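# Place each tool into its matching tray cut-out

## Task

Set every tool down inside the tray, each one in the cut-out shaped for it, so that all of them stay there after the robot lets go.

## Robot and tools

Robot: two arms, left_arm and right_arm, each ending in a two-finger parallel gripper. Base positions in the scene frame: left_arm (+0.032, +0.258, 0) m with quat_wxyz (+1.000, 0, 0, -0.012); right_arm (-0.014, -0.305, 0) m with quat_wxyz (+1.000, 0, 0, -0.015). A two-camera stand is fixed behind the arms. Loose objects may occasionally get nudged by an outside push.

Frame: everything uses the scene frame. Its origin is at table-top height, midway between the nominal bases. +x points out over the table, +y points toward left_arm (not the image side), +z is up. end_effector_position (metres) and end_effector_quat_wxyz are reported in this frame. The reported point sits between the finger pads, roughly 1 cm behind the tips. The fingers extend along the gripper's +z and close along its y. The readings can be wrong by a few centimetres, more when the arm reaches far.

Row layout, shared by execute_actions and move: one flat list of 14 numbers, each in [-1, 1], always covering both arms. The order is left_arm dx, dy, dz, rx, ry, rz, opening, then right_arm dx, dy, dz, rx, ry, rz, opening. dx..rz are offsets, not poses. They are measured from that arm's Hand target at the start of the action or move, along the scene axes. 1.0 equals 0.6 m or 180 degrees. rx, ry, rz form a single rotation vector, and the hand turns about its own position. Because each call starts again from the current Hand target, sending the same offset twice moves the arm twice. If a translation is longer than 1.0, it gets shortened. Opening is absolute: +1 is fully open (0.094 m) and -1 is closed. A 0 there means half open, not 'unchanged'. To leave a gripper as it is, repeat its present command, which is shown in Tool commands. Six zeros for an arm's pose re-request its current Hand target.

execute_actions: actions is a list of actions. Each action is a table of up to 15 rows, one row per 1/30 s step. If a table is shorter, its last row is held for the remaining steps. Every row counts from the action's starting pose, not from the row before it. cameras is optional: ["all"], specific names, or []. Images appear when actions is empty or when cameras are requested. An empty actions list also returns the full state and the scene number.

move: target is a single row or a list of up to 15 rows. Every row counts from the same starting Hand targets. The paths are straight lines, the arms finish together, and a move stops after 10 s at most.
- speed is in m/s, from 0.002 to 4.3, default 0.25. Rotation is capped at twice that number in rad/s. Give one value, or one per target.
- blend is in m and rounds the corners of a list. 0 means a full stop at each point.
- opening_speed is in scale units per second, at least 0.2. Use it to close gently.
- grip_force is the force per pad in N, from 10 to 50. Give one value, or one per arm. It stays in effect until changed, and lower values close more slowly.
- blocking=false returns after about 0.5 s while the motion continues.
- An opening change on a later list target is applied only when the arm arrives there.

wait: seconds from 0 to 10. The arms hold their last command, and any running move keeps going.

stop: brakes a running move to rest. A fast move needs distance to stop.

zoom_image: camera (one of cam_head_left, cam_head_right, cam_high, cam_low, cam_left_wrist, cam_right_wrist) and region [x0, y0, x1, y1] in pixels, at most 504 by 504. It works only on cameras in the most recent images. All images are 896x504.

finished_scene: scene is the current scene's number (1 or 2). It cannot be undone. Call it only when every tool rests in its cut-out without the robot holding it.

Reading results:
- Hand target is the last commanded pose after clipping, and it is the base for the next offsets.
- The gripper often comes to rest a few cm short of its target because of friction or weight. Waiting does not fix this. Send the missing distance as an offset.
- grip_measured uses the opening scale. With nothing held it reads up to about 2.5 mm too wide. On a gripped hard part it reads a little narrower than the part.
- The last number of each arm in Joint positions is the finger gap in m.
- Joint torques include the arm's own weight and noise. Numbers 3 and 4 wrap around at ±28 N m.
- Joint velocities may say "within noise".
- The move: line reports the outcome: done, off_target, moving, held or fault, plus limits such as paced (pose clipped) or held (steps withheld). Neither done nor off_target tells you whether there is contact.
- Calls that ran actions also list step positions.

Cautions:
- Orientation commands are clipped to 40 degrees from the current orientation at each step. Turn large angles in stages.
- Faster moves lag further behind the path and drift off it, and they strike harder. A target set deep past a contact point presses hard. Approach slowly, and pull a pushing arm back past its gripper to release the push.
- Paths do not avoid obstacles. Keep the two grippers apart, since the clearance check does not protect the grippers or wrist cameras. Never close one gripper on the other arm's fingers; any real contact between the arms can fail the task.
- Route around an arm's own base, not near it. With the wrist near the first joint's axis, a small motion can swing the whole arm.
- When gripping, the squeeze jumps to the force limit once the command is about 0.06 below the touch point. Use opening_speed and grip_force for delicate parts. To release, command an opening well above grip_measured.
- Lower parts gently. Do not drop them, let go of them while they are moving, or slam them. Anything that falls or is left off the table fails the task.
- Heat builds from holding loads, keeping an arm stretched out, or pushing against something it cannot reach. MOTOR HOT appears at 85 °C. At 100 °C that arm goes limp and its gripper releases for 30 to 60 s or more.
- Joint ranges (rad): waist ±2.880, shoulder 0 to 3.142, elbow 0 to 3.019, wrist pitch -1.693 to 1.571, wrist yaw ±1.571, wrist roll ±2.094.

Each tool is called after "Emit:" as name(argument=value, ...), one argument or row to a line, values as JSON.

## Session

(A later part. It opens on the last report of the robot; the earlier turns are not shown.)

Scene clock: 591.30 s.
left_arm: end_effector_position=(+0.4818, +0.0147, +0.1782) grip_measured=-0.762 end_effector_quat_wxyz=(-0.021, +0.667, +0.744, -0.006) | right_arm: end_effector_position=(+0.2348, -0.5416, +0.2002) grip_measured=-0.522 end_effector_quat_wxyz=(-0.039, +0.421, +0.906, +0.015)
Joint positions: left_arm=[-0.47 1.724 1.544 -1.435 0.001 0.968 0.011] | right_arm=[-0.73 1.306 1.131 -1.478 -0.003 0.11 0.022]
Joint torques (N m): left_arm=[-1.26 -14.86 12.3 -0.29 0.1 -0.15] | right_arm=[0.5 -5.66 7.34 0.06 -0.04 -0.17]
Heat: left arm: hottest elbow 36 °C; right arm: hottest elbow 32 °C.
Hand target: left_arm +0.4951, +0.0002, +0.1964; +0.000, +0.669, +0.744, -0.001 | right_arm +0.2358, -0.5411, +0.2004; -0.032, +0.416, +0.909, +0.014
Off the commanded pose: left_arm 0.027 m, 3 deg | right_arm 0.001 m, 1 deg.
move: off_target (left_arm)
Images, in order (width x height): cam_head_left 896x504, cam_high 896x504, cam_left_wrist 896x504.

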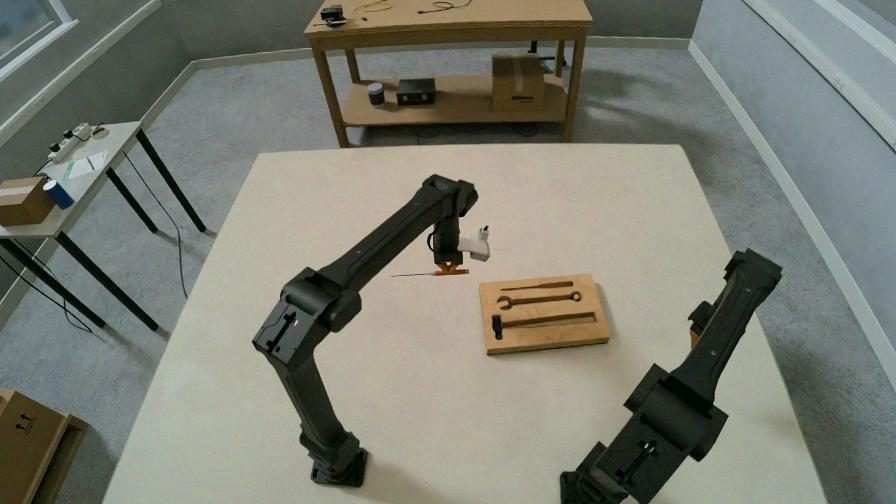

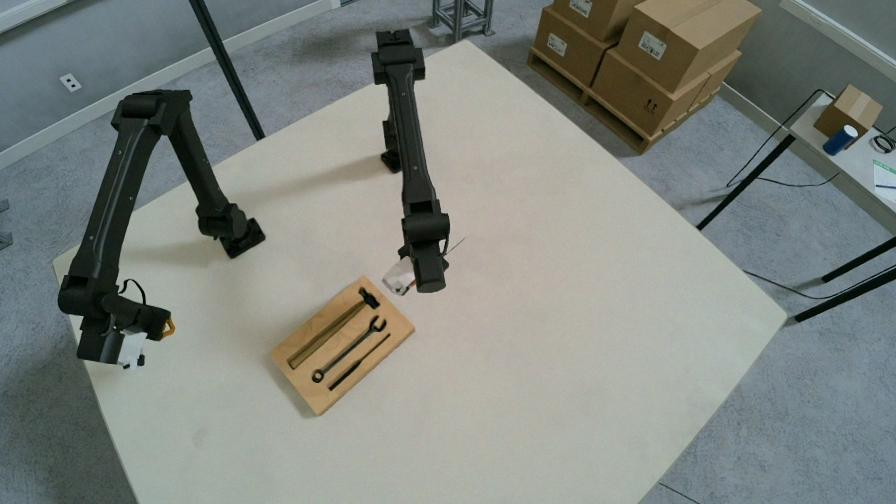

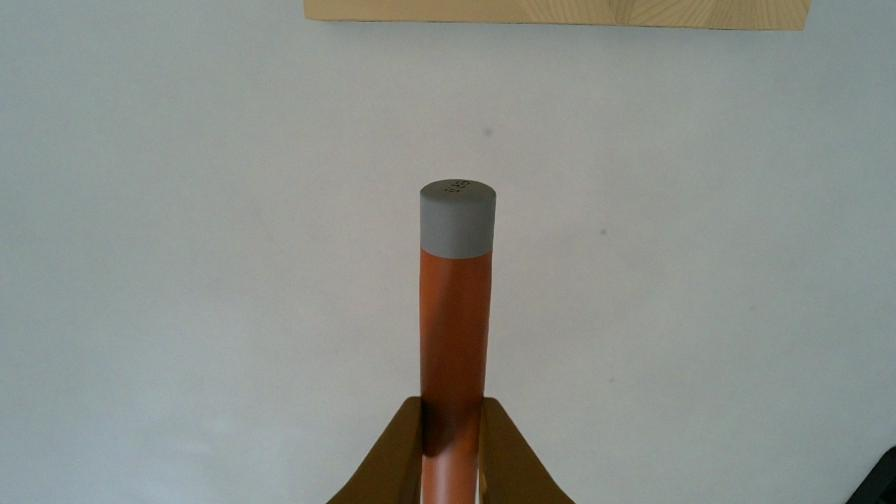

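Emit:
move(
  target=[
    [0.05,-0.4087,0.03,0,0,0,-0.95,0,0,0,0,0,0,-0.52],
    [0.05,-0.4087,-0.11,0,0,0,-0.95,0,0,0,0,0,0,-0.52],
  ],
  speed=[0.25,0.12],
  blend=[0.02,0],
  cameras=["cam_high","cam_head_left","cam_head_right","cam_left_wrist"],
)

Emit:
zoom_image(
  camera="cam_high",
  region=[280, 290, 420, 420],
)

Emit:
zoom_image(
  camera="cam_head_right",
  region=[465, 250, 605, 350],
)

Scene clock: 603.37 s.
left_arm: end_effector_position=(+0.5241, -0.2438, +0.1320) grip_measured=-0.762 end_effector_quat_wxyz=(-0.003, +0.672, +0.741, -0.001) | right_arm: end_effector_position=(+0.2348, -0.5416, +0.2002) grip_measured=-0.522 end_effector_quat_wxyz=(-0.039, +0.421, +0.906, +0.015)
Joint positions: left_arm=[-0.77 2.29 2.315 -1.601 0.003 0.68 0.011] | right_arm=[-0.73 1.306 1.131 -1.478 -0.003 0.109 0.022]
Joint torques (N m): left_arm=[-0.38 -23.12 8.16 0.46 0 -0.15] | right_arm=[0.21 -5.42 7.35 -0.05 -0.04 -0.14]
Motor temperatures (°C): left_arm=[21 28 41 20 19 20 30] | right_arm=[20 26 32 21 19 19 23]
Heat: left arm: hottest elbow 41 °C; right arm: hottest elbow 32 °C.
Hand target: left_arm +0.5251, -0.2452, +0.1306; +0.000, +0.669, +0.744, -0.001 | right_arm +0.2358, -0.5411, +0.2004; -0.032, +0.416, +0.909, +0.014
Off the commanded pose: left_arm 0.002 m, 1 deg | right_arm 0.001 m, 1 deg.
move: done
Images, in order (width x height): cam_head_left 896x504, cam_head_right 896x504, cam_high 896x504, cam_left_wrist 896x504.

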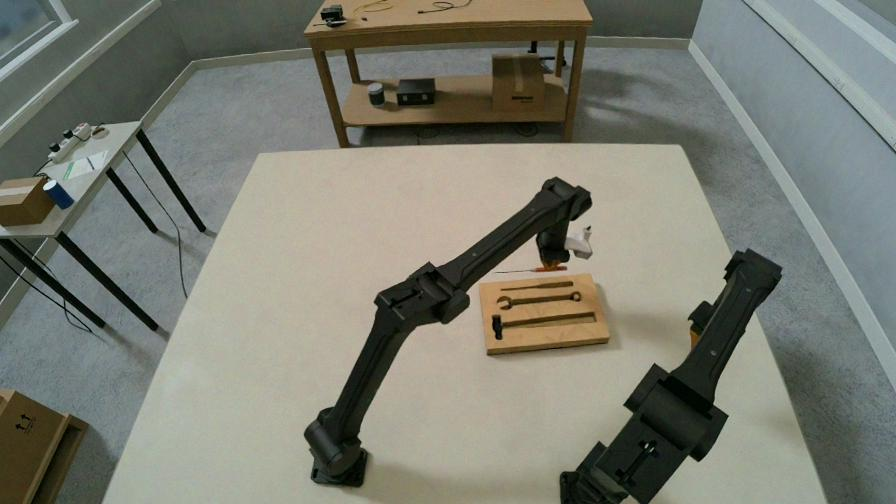

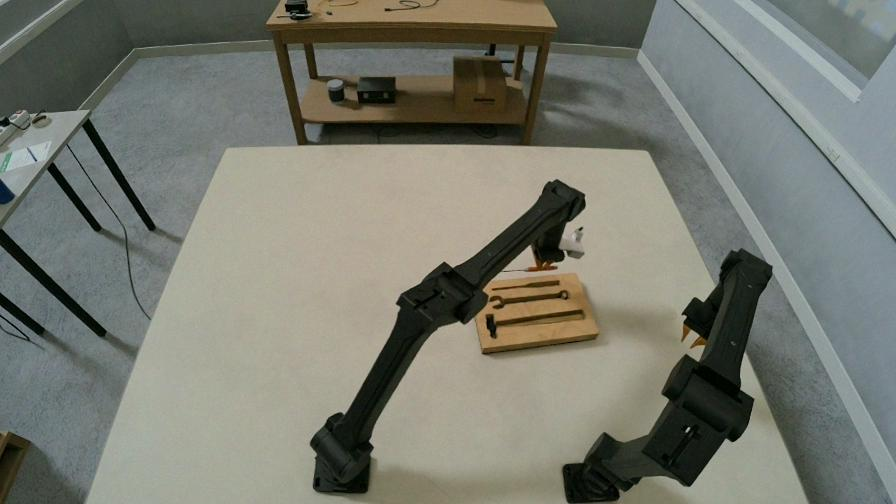

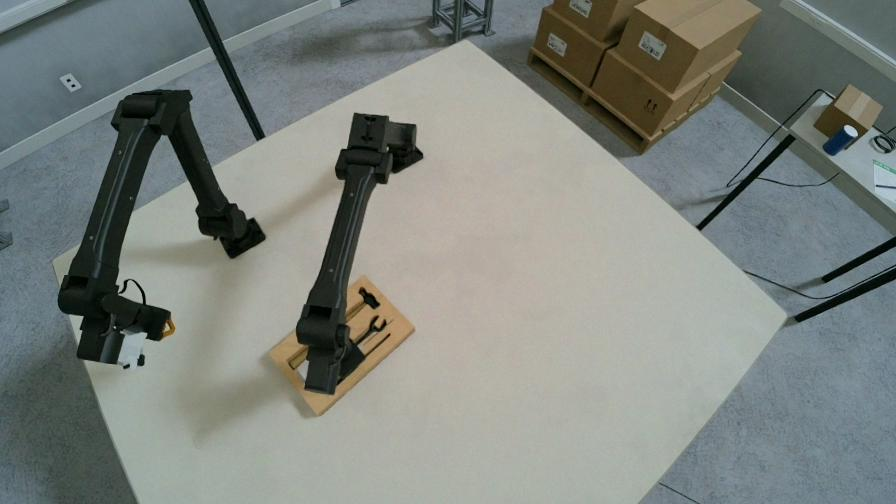

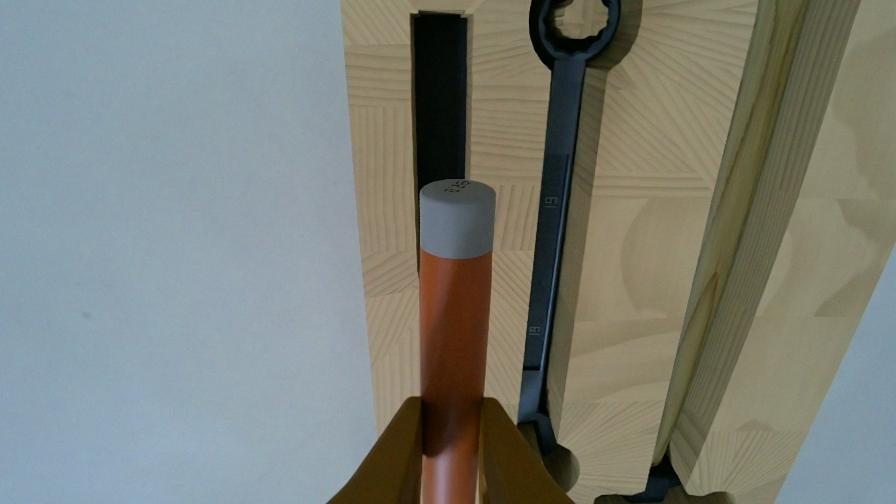

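Scaled by 3.600 from the camera's 896x504 image, which has a finer 1280x720 frame.

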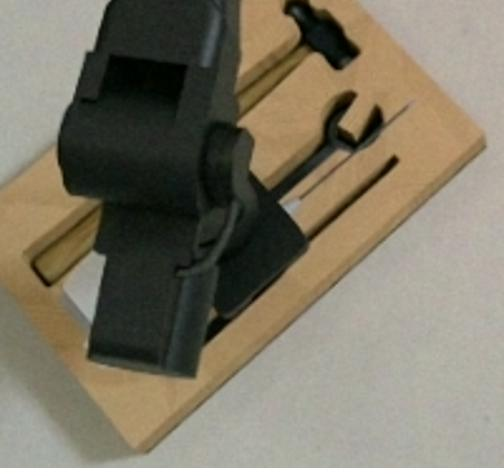

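Scaled by 3.600 from the camera's 896x504 image, which has a finer 1280x720 frame.

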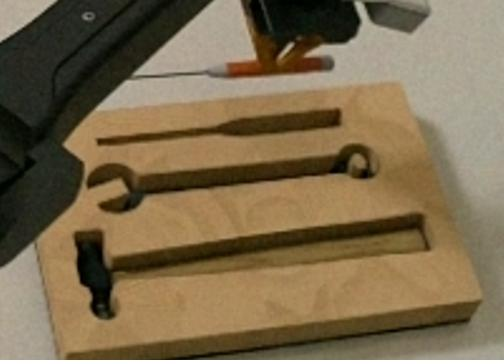

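Emit:
move(
  target=[
    [0.004,-0.05,-0.02,0.0111,0.0011,0.0083,-0.95,0,0,0,0,0,0,-0.52],
    [0.004,-0.05,-0.095,0.0111,0.0011,0.0083,-0.95,0,0,0,0,0,0,-0.52],
  ],
  speed=[0.12,0.1],
  blend=[0.01,0],
  cameras=["cam_high","cam_head_left","cam_head_right","cam_left_wrist"],
)

Emit:
zoom_image(
  camera="cam_high",
  region=[280, 290, 420, 420],
)

Emit:
zoom_image(
  camera="cam_head_right",
  region=[480, 260, 590, 310],
)

Emit:
zoom_image(
  camera="cam_head_left",
  region=[490, 260, 600, 310],
)

Scene clock: 642.77 s.
left_arm: end_effector_position=(+0.5321, -0.2706, +0.0776) grip_measured=-0.762 end_effector_quat_wxyz=(-0.013, +0.658, +0.752, +0.009) | right_arm: end_effector_position=(+0.2348, -0.5416, +0.2002) grip_measured=-0.522 end_effector_quat_wxyz=(-0.039, +0.421, +0.906, +0.015)
Joint positions: left_arm=[-0.792 2.428 2.424 -1.594 -0.016 0.622 0.011] | right_arm=[-0.73 1.306 1.131 -1.478 -0.003 0.109 0.022]
Joint torques (N m): left_arm=[-0.85 -24.12 7.77 0.4 -0.1 -0.16] | right_arm=[0.44 -5.54 7.38 0.01 -0.05 -0.16]
Motor temperatures (°C): left_arm=[21 37 38 20 19 20 30] | right_arm=[20 25 31 21 19 19 23]
Heat: left arm: hottest elbow 38 °C; right arm: hottest elbow 31 °C.
Hand target: left_arm +0.5276, -0.2751, +0.0736; -0.013, +0.659, +0.752, +0.011 | right_arm +0.2358, -0.5411, +0.2004; -0.032, +0.416, +0.909, +0.014
Off the commanded pose: left_arm 0.008 m, 0 deg | right_arm 0.001 m, 1 deg.
move: done
Images, in order (width x height): cam_head_left 896x504, cam_head_right 896x504, cam_high 896x504, cam_left_wrist 896x504.

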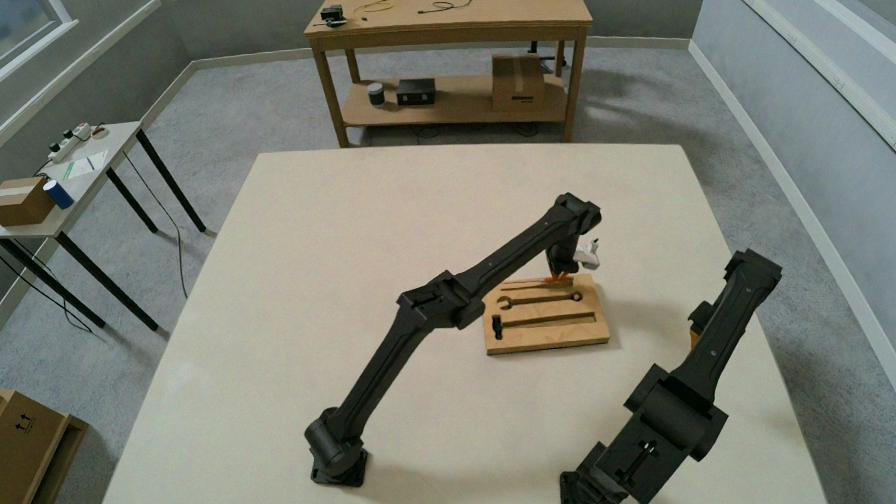

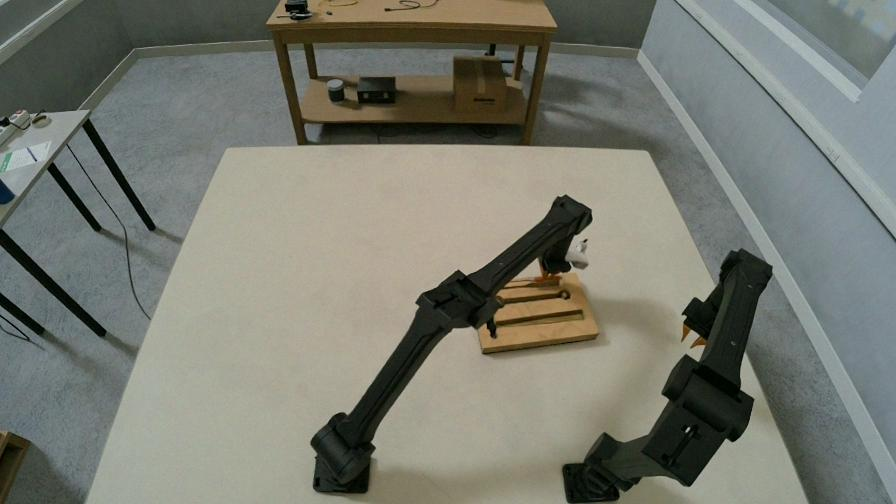

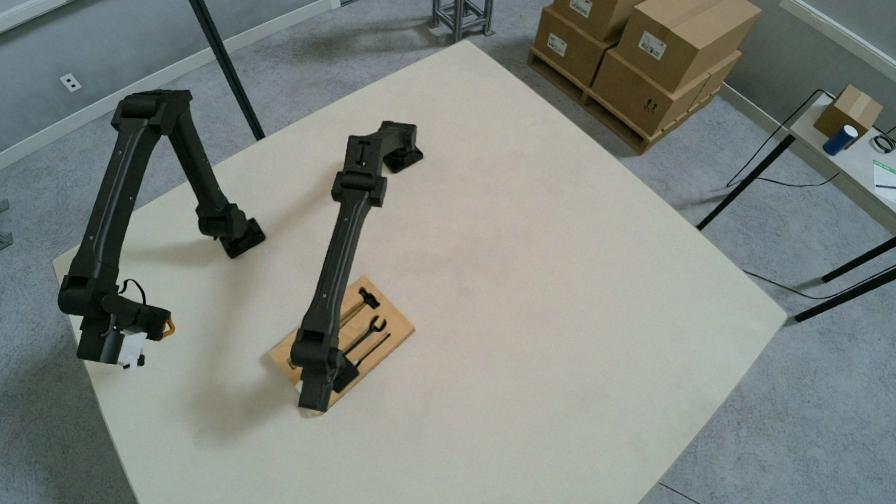

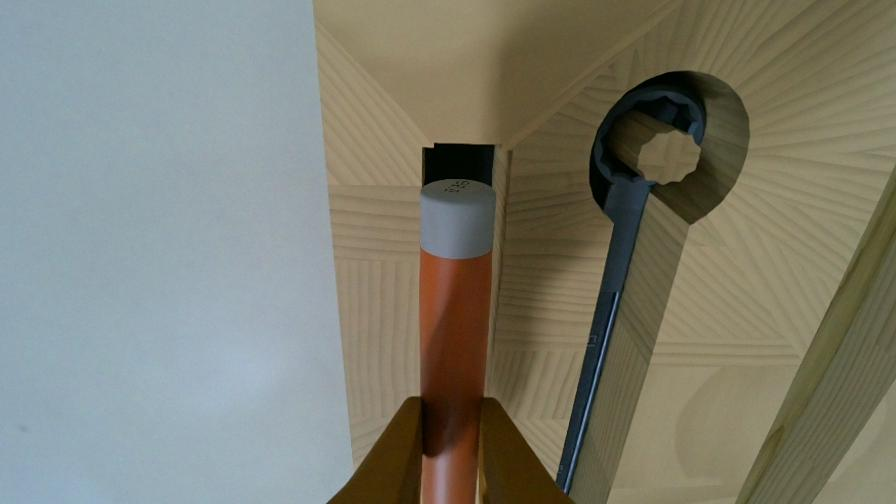

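Scaled by 3.600 from the camera's 896x504 image, which has a finer 1280x720 frame.

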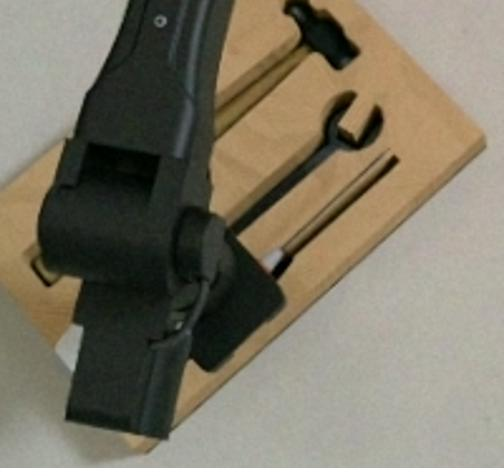

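Scaled by 4.582 from the camera's 896x504 image, which has a finer 1280x720 frame.

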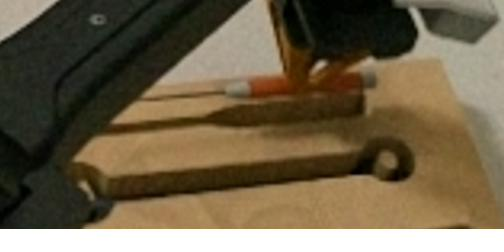

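Scaled by 4.582 from the camera's 896x504 image, which has a finer 1280x720 frame.

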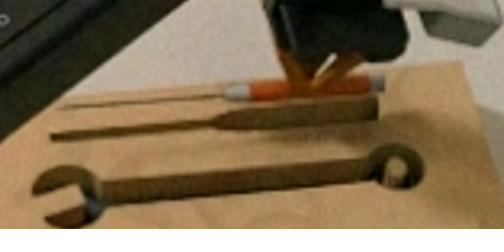

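Emit:
move(
  target=[-0.004,0,-0.021,-0.0044,-0.0004,-0.0044,-0.95,0,0,0,0,0,0,-0.52],
  speed=0.06,
  cameras=["cam_high","cam_head_left","cam_head_right","cam_left_wrist"],
)

Emit:
zoom_image(
  camera="cam_high",
  region=[320, 310, 420, 400],
)

Emit:
zoom_image(
  camera="cam_head_right",
  region=[480, 260, 590, 310],
)

Emit:
zoom_image(
  camera="cam_head_left",
  region=[490, 260, 600, 310],
)

Scene clock: 676.97 s.
left_arm: end_effector_position=(+0.5292, -0.2686, +0.0518) grip_measured=-0.762 end_effector_quat_wxyz=(-0.018, +0.658, +0.752, +0.008) | right_arm: end_effector_position=(+0.2348, -0.5416, +0.2002) grip_measured=-0.522 end_effector_quat_wxyz=(-0.039, +0.421, +0.906, +0.015)
Joint positions: left_arm=[-0.792 2.428 2.356 -1.536 -0.012 0.622 0.011] | right_arm=[-0.73 1.306 1.131 -1.478 -0.003 0.109 0.022]
Joint torques (N m): left_arm=[-1.14 -25.29 7.76 0.47 0.06 -0.02] | right_arm=[0.32 -5.77 7.35 0.03 -0.05 -0.15]
Heat: left arm: hottest elbow 41 °C; right arm: hottest elbow 31 °C.
Hand target: left_arm +0.5251, -0.2751, +0.0610; -0.008, +0.664, +0.748, +0.006 | right_arm +0.2358, -0.5411, +0.2004; -0.032, +0.416, +0.909, +0.014
Off the commanded pose: left_arm 0.012 m, 1 deg | right_arm 0.001 m, 1 deg.
move: off_target (left_arm)
Images, in order (width x height): cam_head_left 896x504, cam_head_right 896x504, cam_high 896x504, cam_left_wrist 896x504.

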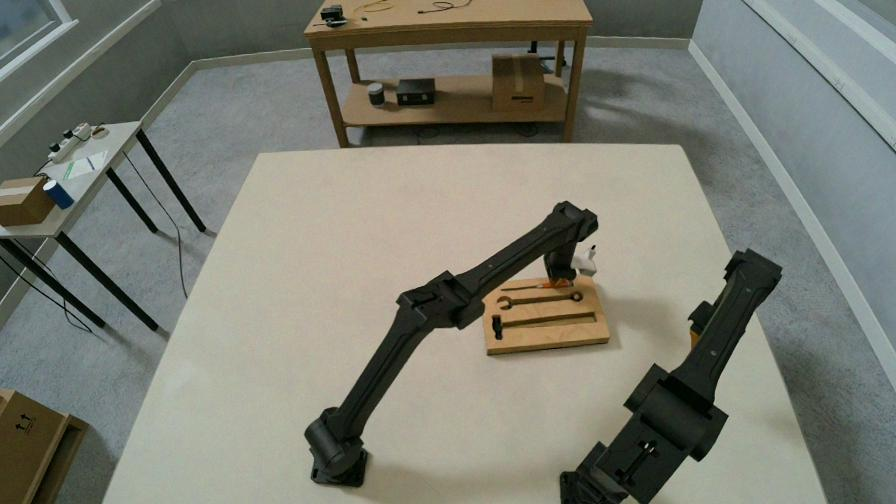

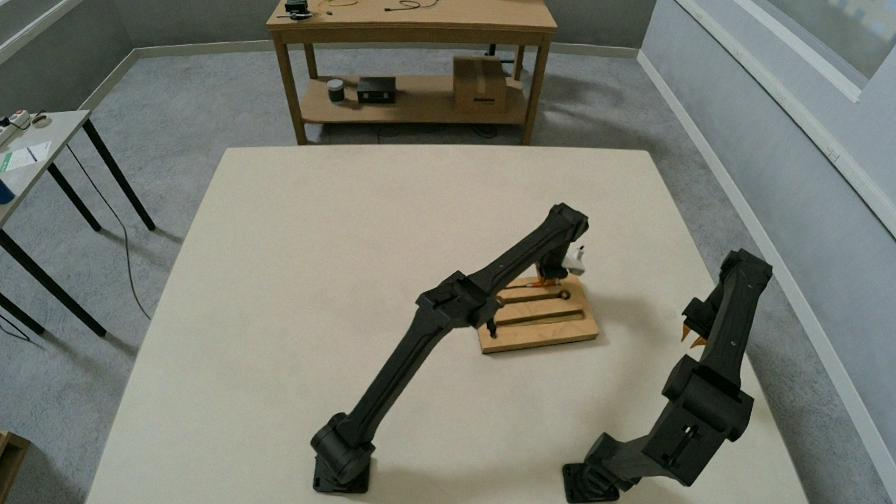

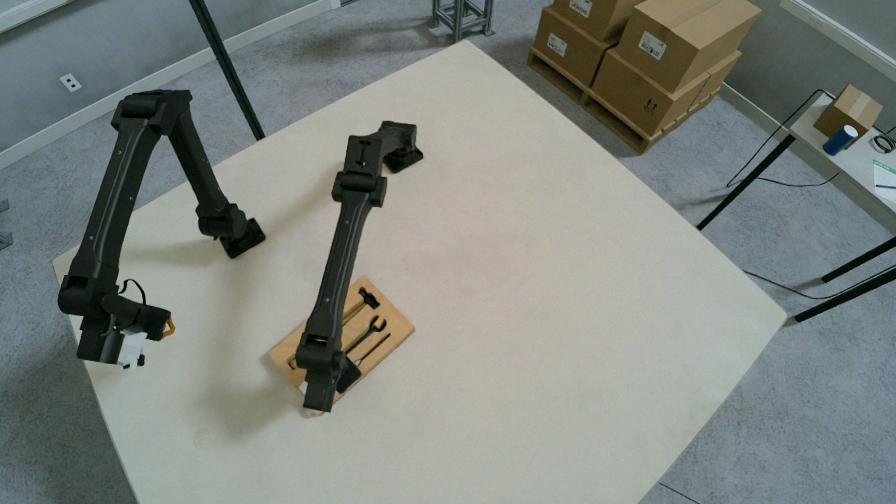

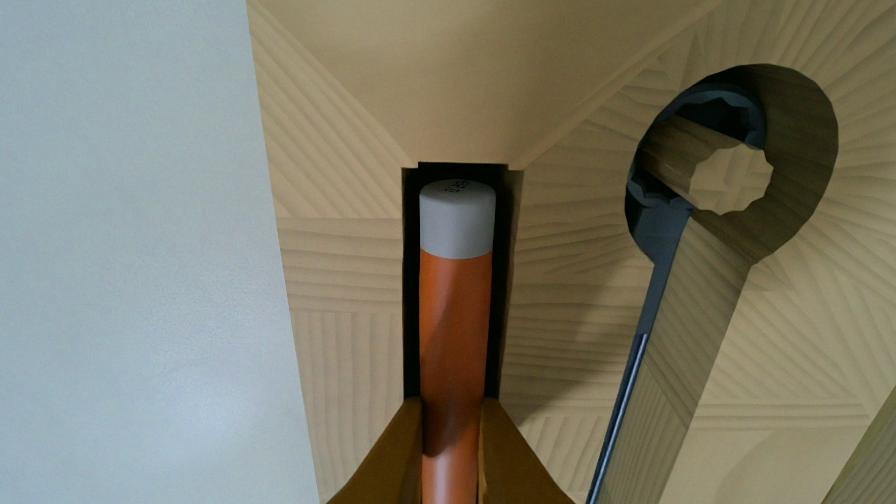

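Scaled by 5.040 from the camera's 896x504 image, which has a finer 1280x720 frame.

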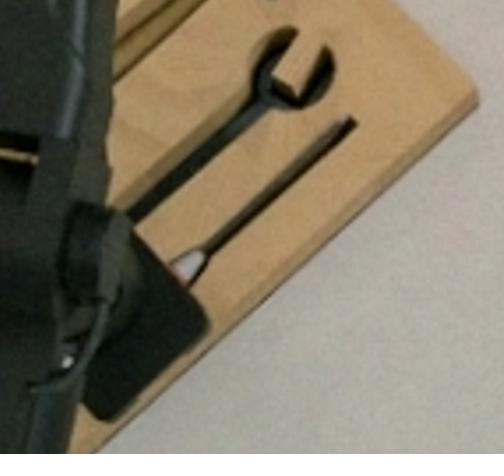

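Scaled by 4.582 from the camera's 896x504 image, which has a finer 1280x720 frame.

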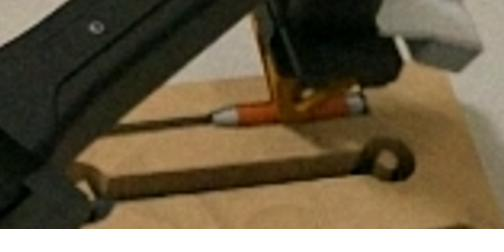

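Scaled by 4.582 from the camera's 896x504 image, which has a finer 1280x720 frame.

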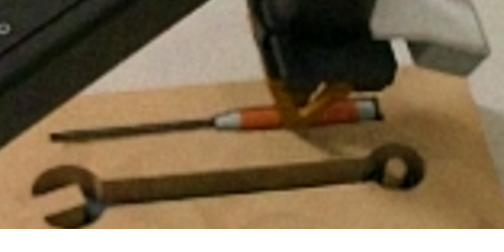

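Emit:
move(
  target=[0,0,-0.014,0,0,0,-0.54,0,0,0,0,0,0,-0.52],
  opening_speed=1.0,
  speed=0.06,
  cameras=["cam_high","cam_head_left","cam_left_wrist"],
)

Emit:
zoom_image(
  camera="cam_head_left",
  region=[490, 260, 600, 310],
)

Scene clock: 685.50 s.
left_arm: end_effector_position=(+0.5305, -0.2707, +0.0528) grip_measured=-0.542 end_effector_quat_wxyz=(-0.011, +0.659, +0.752, +0.006) | right_arm: end_effector_position=(+0.2348, -0.5416, +0.2002) grip_measured=-0.522 end_effector_quat_wxyz=(-0.039, +0.421, +0.906, +0.015)
Joint positions: left_arm=[-0.793 2.422 2.349 -1.52 -0.011 0.622 0.021] | right_arm=[-0.73 1.306 1.131 -1.478 -0.003 0.109 0.022]
Joint torques (N m): left_arm=[-1.14 -24.59 7.13 0.62 0.01 -0.03] | right_arm=[0.26 -5.66 7.35 0.02 -0.03 -0.16]
Heat: left arm: hottest elbow 40 °C; right arm: hottest elbow 31 °C.
Hand target: left_arm +0.5251, -0.2752, +0.0526; -0.007, +0.664, +0.748, +0.006 | right_arm +0.2358, -0.5411, +0.2004; -0.032, +0.416, +0.909, +0.014
Off the commanded pose: left_arm 0.007 m, 1 deg | right_arm 0.001 m, 1 deg.
move: done
Images, in order (width x height): cam_head_left 896x504, cam_high 896x504, cam_left_wrist 896x504.

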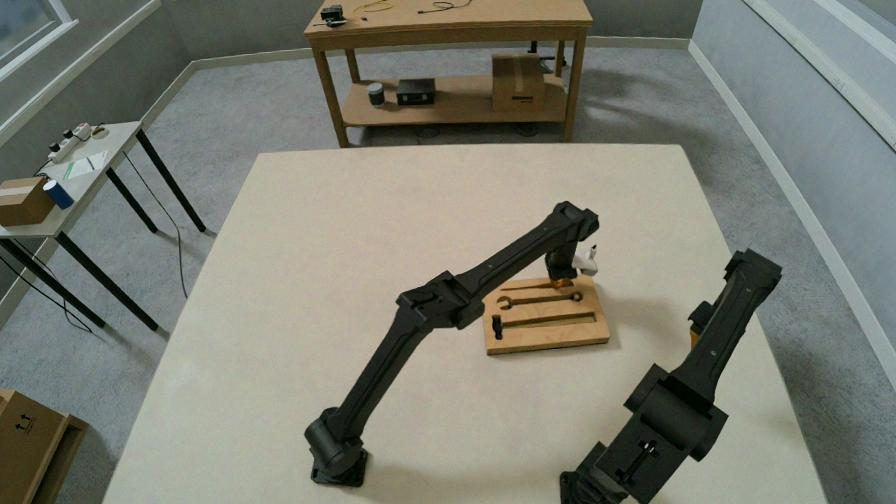

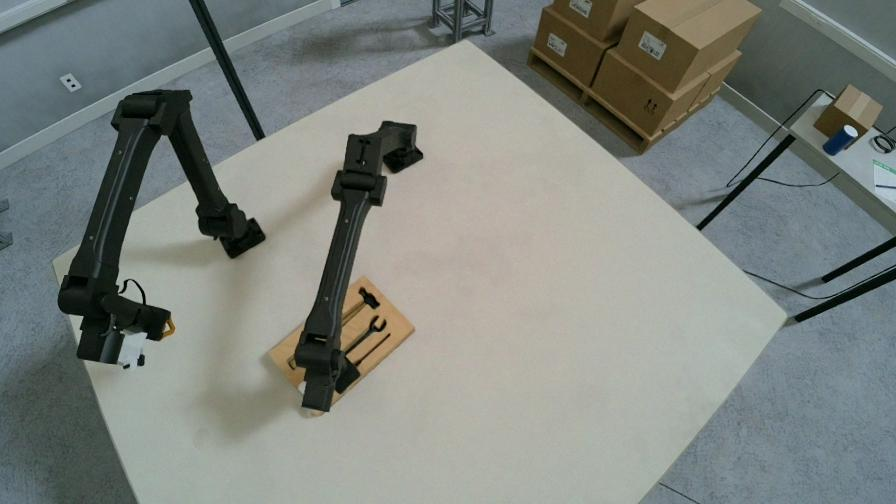

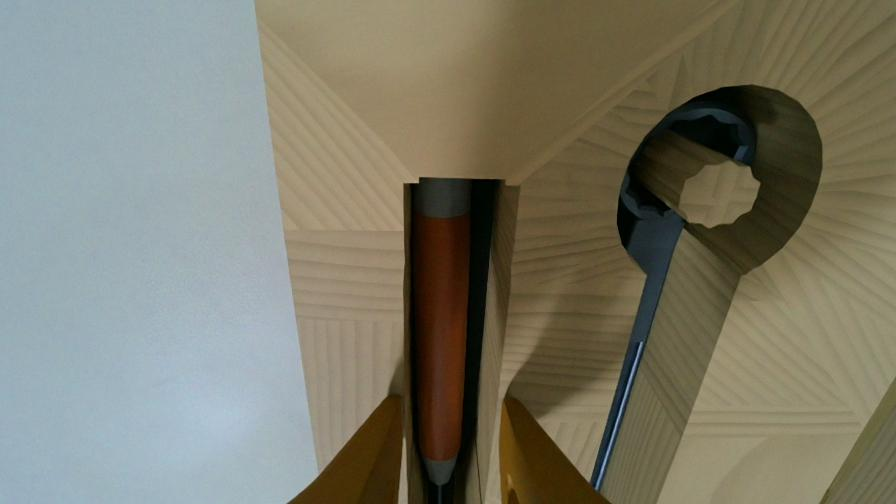

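Scaled by 4.582 from the camera's 896x504 image, which has a finer 1280x720 frame.

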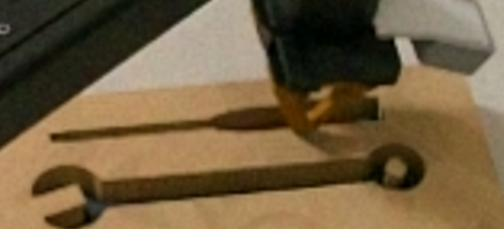

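Emit:
move(
  target=[
    [0,0,0.2,0,0,0,-0.54,0,0,0,0,0,0,-0.52],
    [-0.2,0.5,0.25,0,0,0,-0.54,0,0,0,0,0,0,-0.52],
  ],
  speed=[0.12,0.3],
  blend=[0.02,0],
  cameras=["cam_high","cam_head_left"],
)

Emit:
zoom_image(
  camera="cam_head_left",
  region=[475, 265, 615, 360],
)

Emit:
zoom_image(
  camera="cam_high",
  region=[260, 270, 420, 420],
)

Scene clock: 694.20 s.
left_arm: end_effector_position=(+0.4041, +0.0240, +0.2049) grip_measured=-0.542 end_effector_quat_wxyz=(-0.009, +0.661, +0.750, +0.006) | right_arm: end_effector_position=(+0.2348, -0.5416, +0.2002) grip_measured=-0.522 end_effector_quat_wxyz=(-0.039, +0.421, +0.906, +0.015)
Joint positions: left_arm=[-0.542 1.51 1.352 -1.429 -0.015 0.88 0.022] | right_arm=[-0.73 1.306 1.131 -1.478 -0.003 0.109 0.022]
Joint torques (N m): left_arm=[-0.09 -12.51 7.79 0.43 0.05 0.01] | right_arm=[0.32 -5.77 7.3 -0.01 -0.04 -0.14]
Heat: left arm: hottest elbow 40 °C; right arm: hottest elbow 31 °C.
Hand target: left_arm +0.4051, +0.0247, +0.2026; -0.007, +0.664, +0.748, +0.006 | right_arm +0.2358, -0.5411, +0.2004; -0.032, +0.416, +0.909, +0.014
Off the commanded pose: left_arm 0.003 m, 0 deg | right_arm 0.001 m, 1 deg.
move: done
Images, in order (width x height): cam_head_left 896x504, cam_high 896x504.

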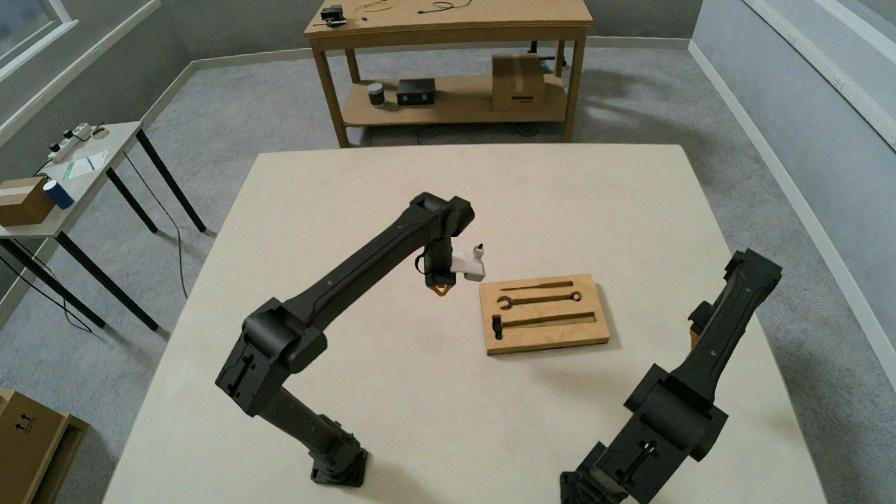

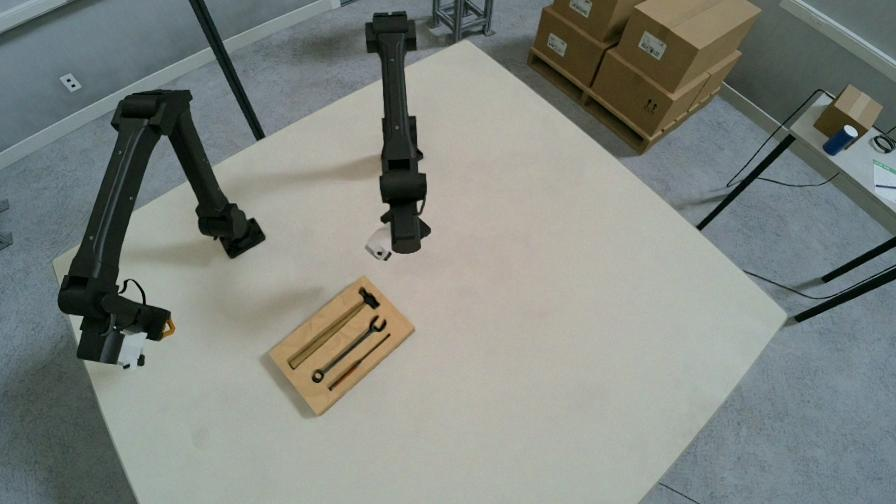

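Scaled by 3.600 from the camera's 896x504 image, which has a finer 1280x720 frame.

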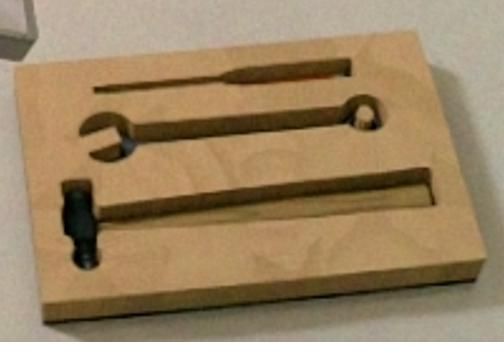

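Scaled by 3.150 from the camera's 896x504 image, which has a finer 1280x720 frame.

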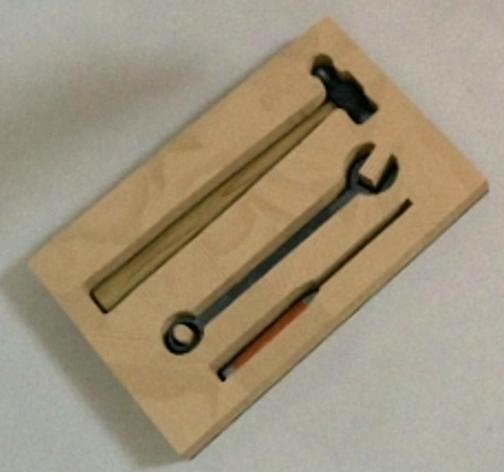

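All tools are seated.

Emit:
finished_scene(
  scene=2,
)

The scene is finished: the task was done.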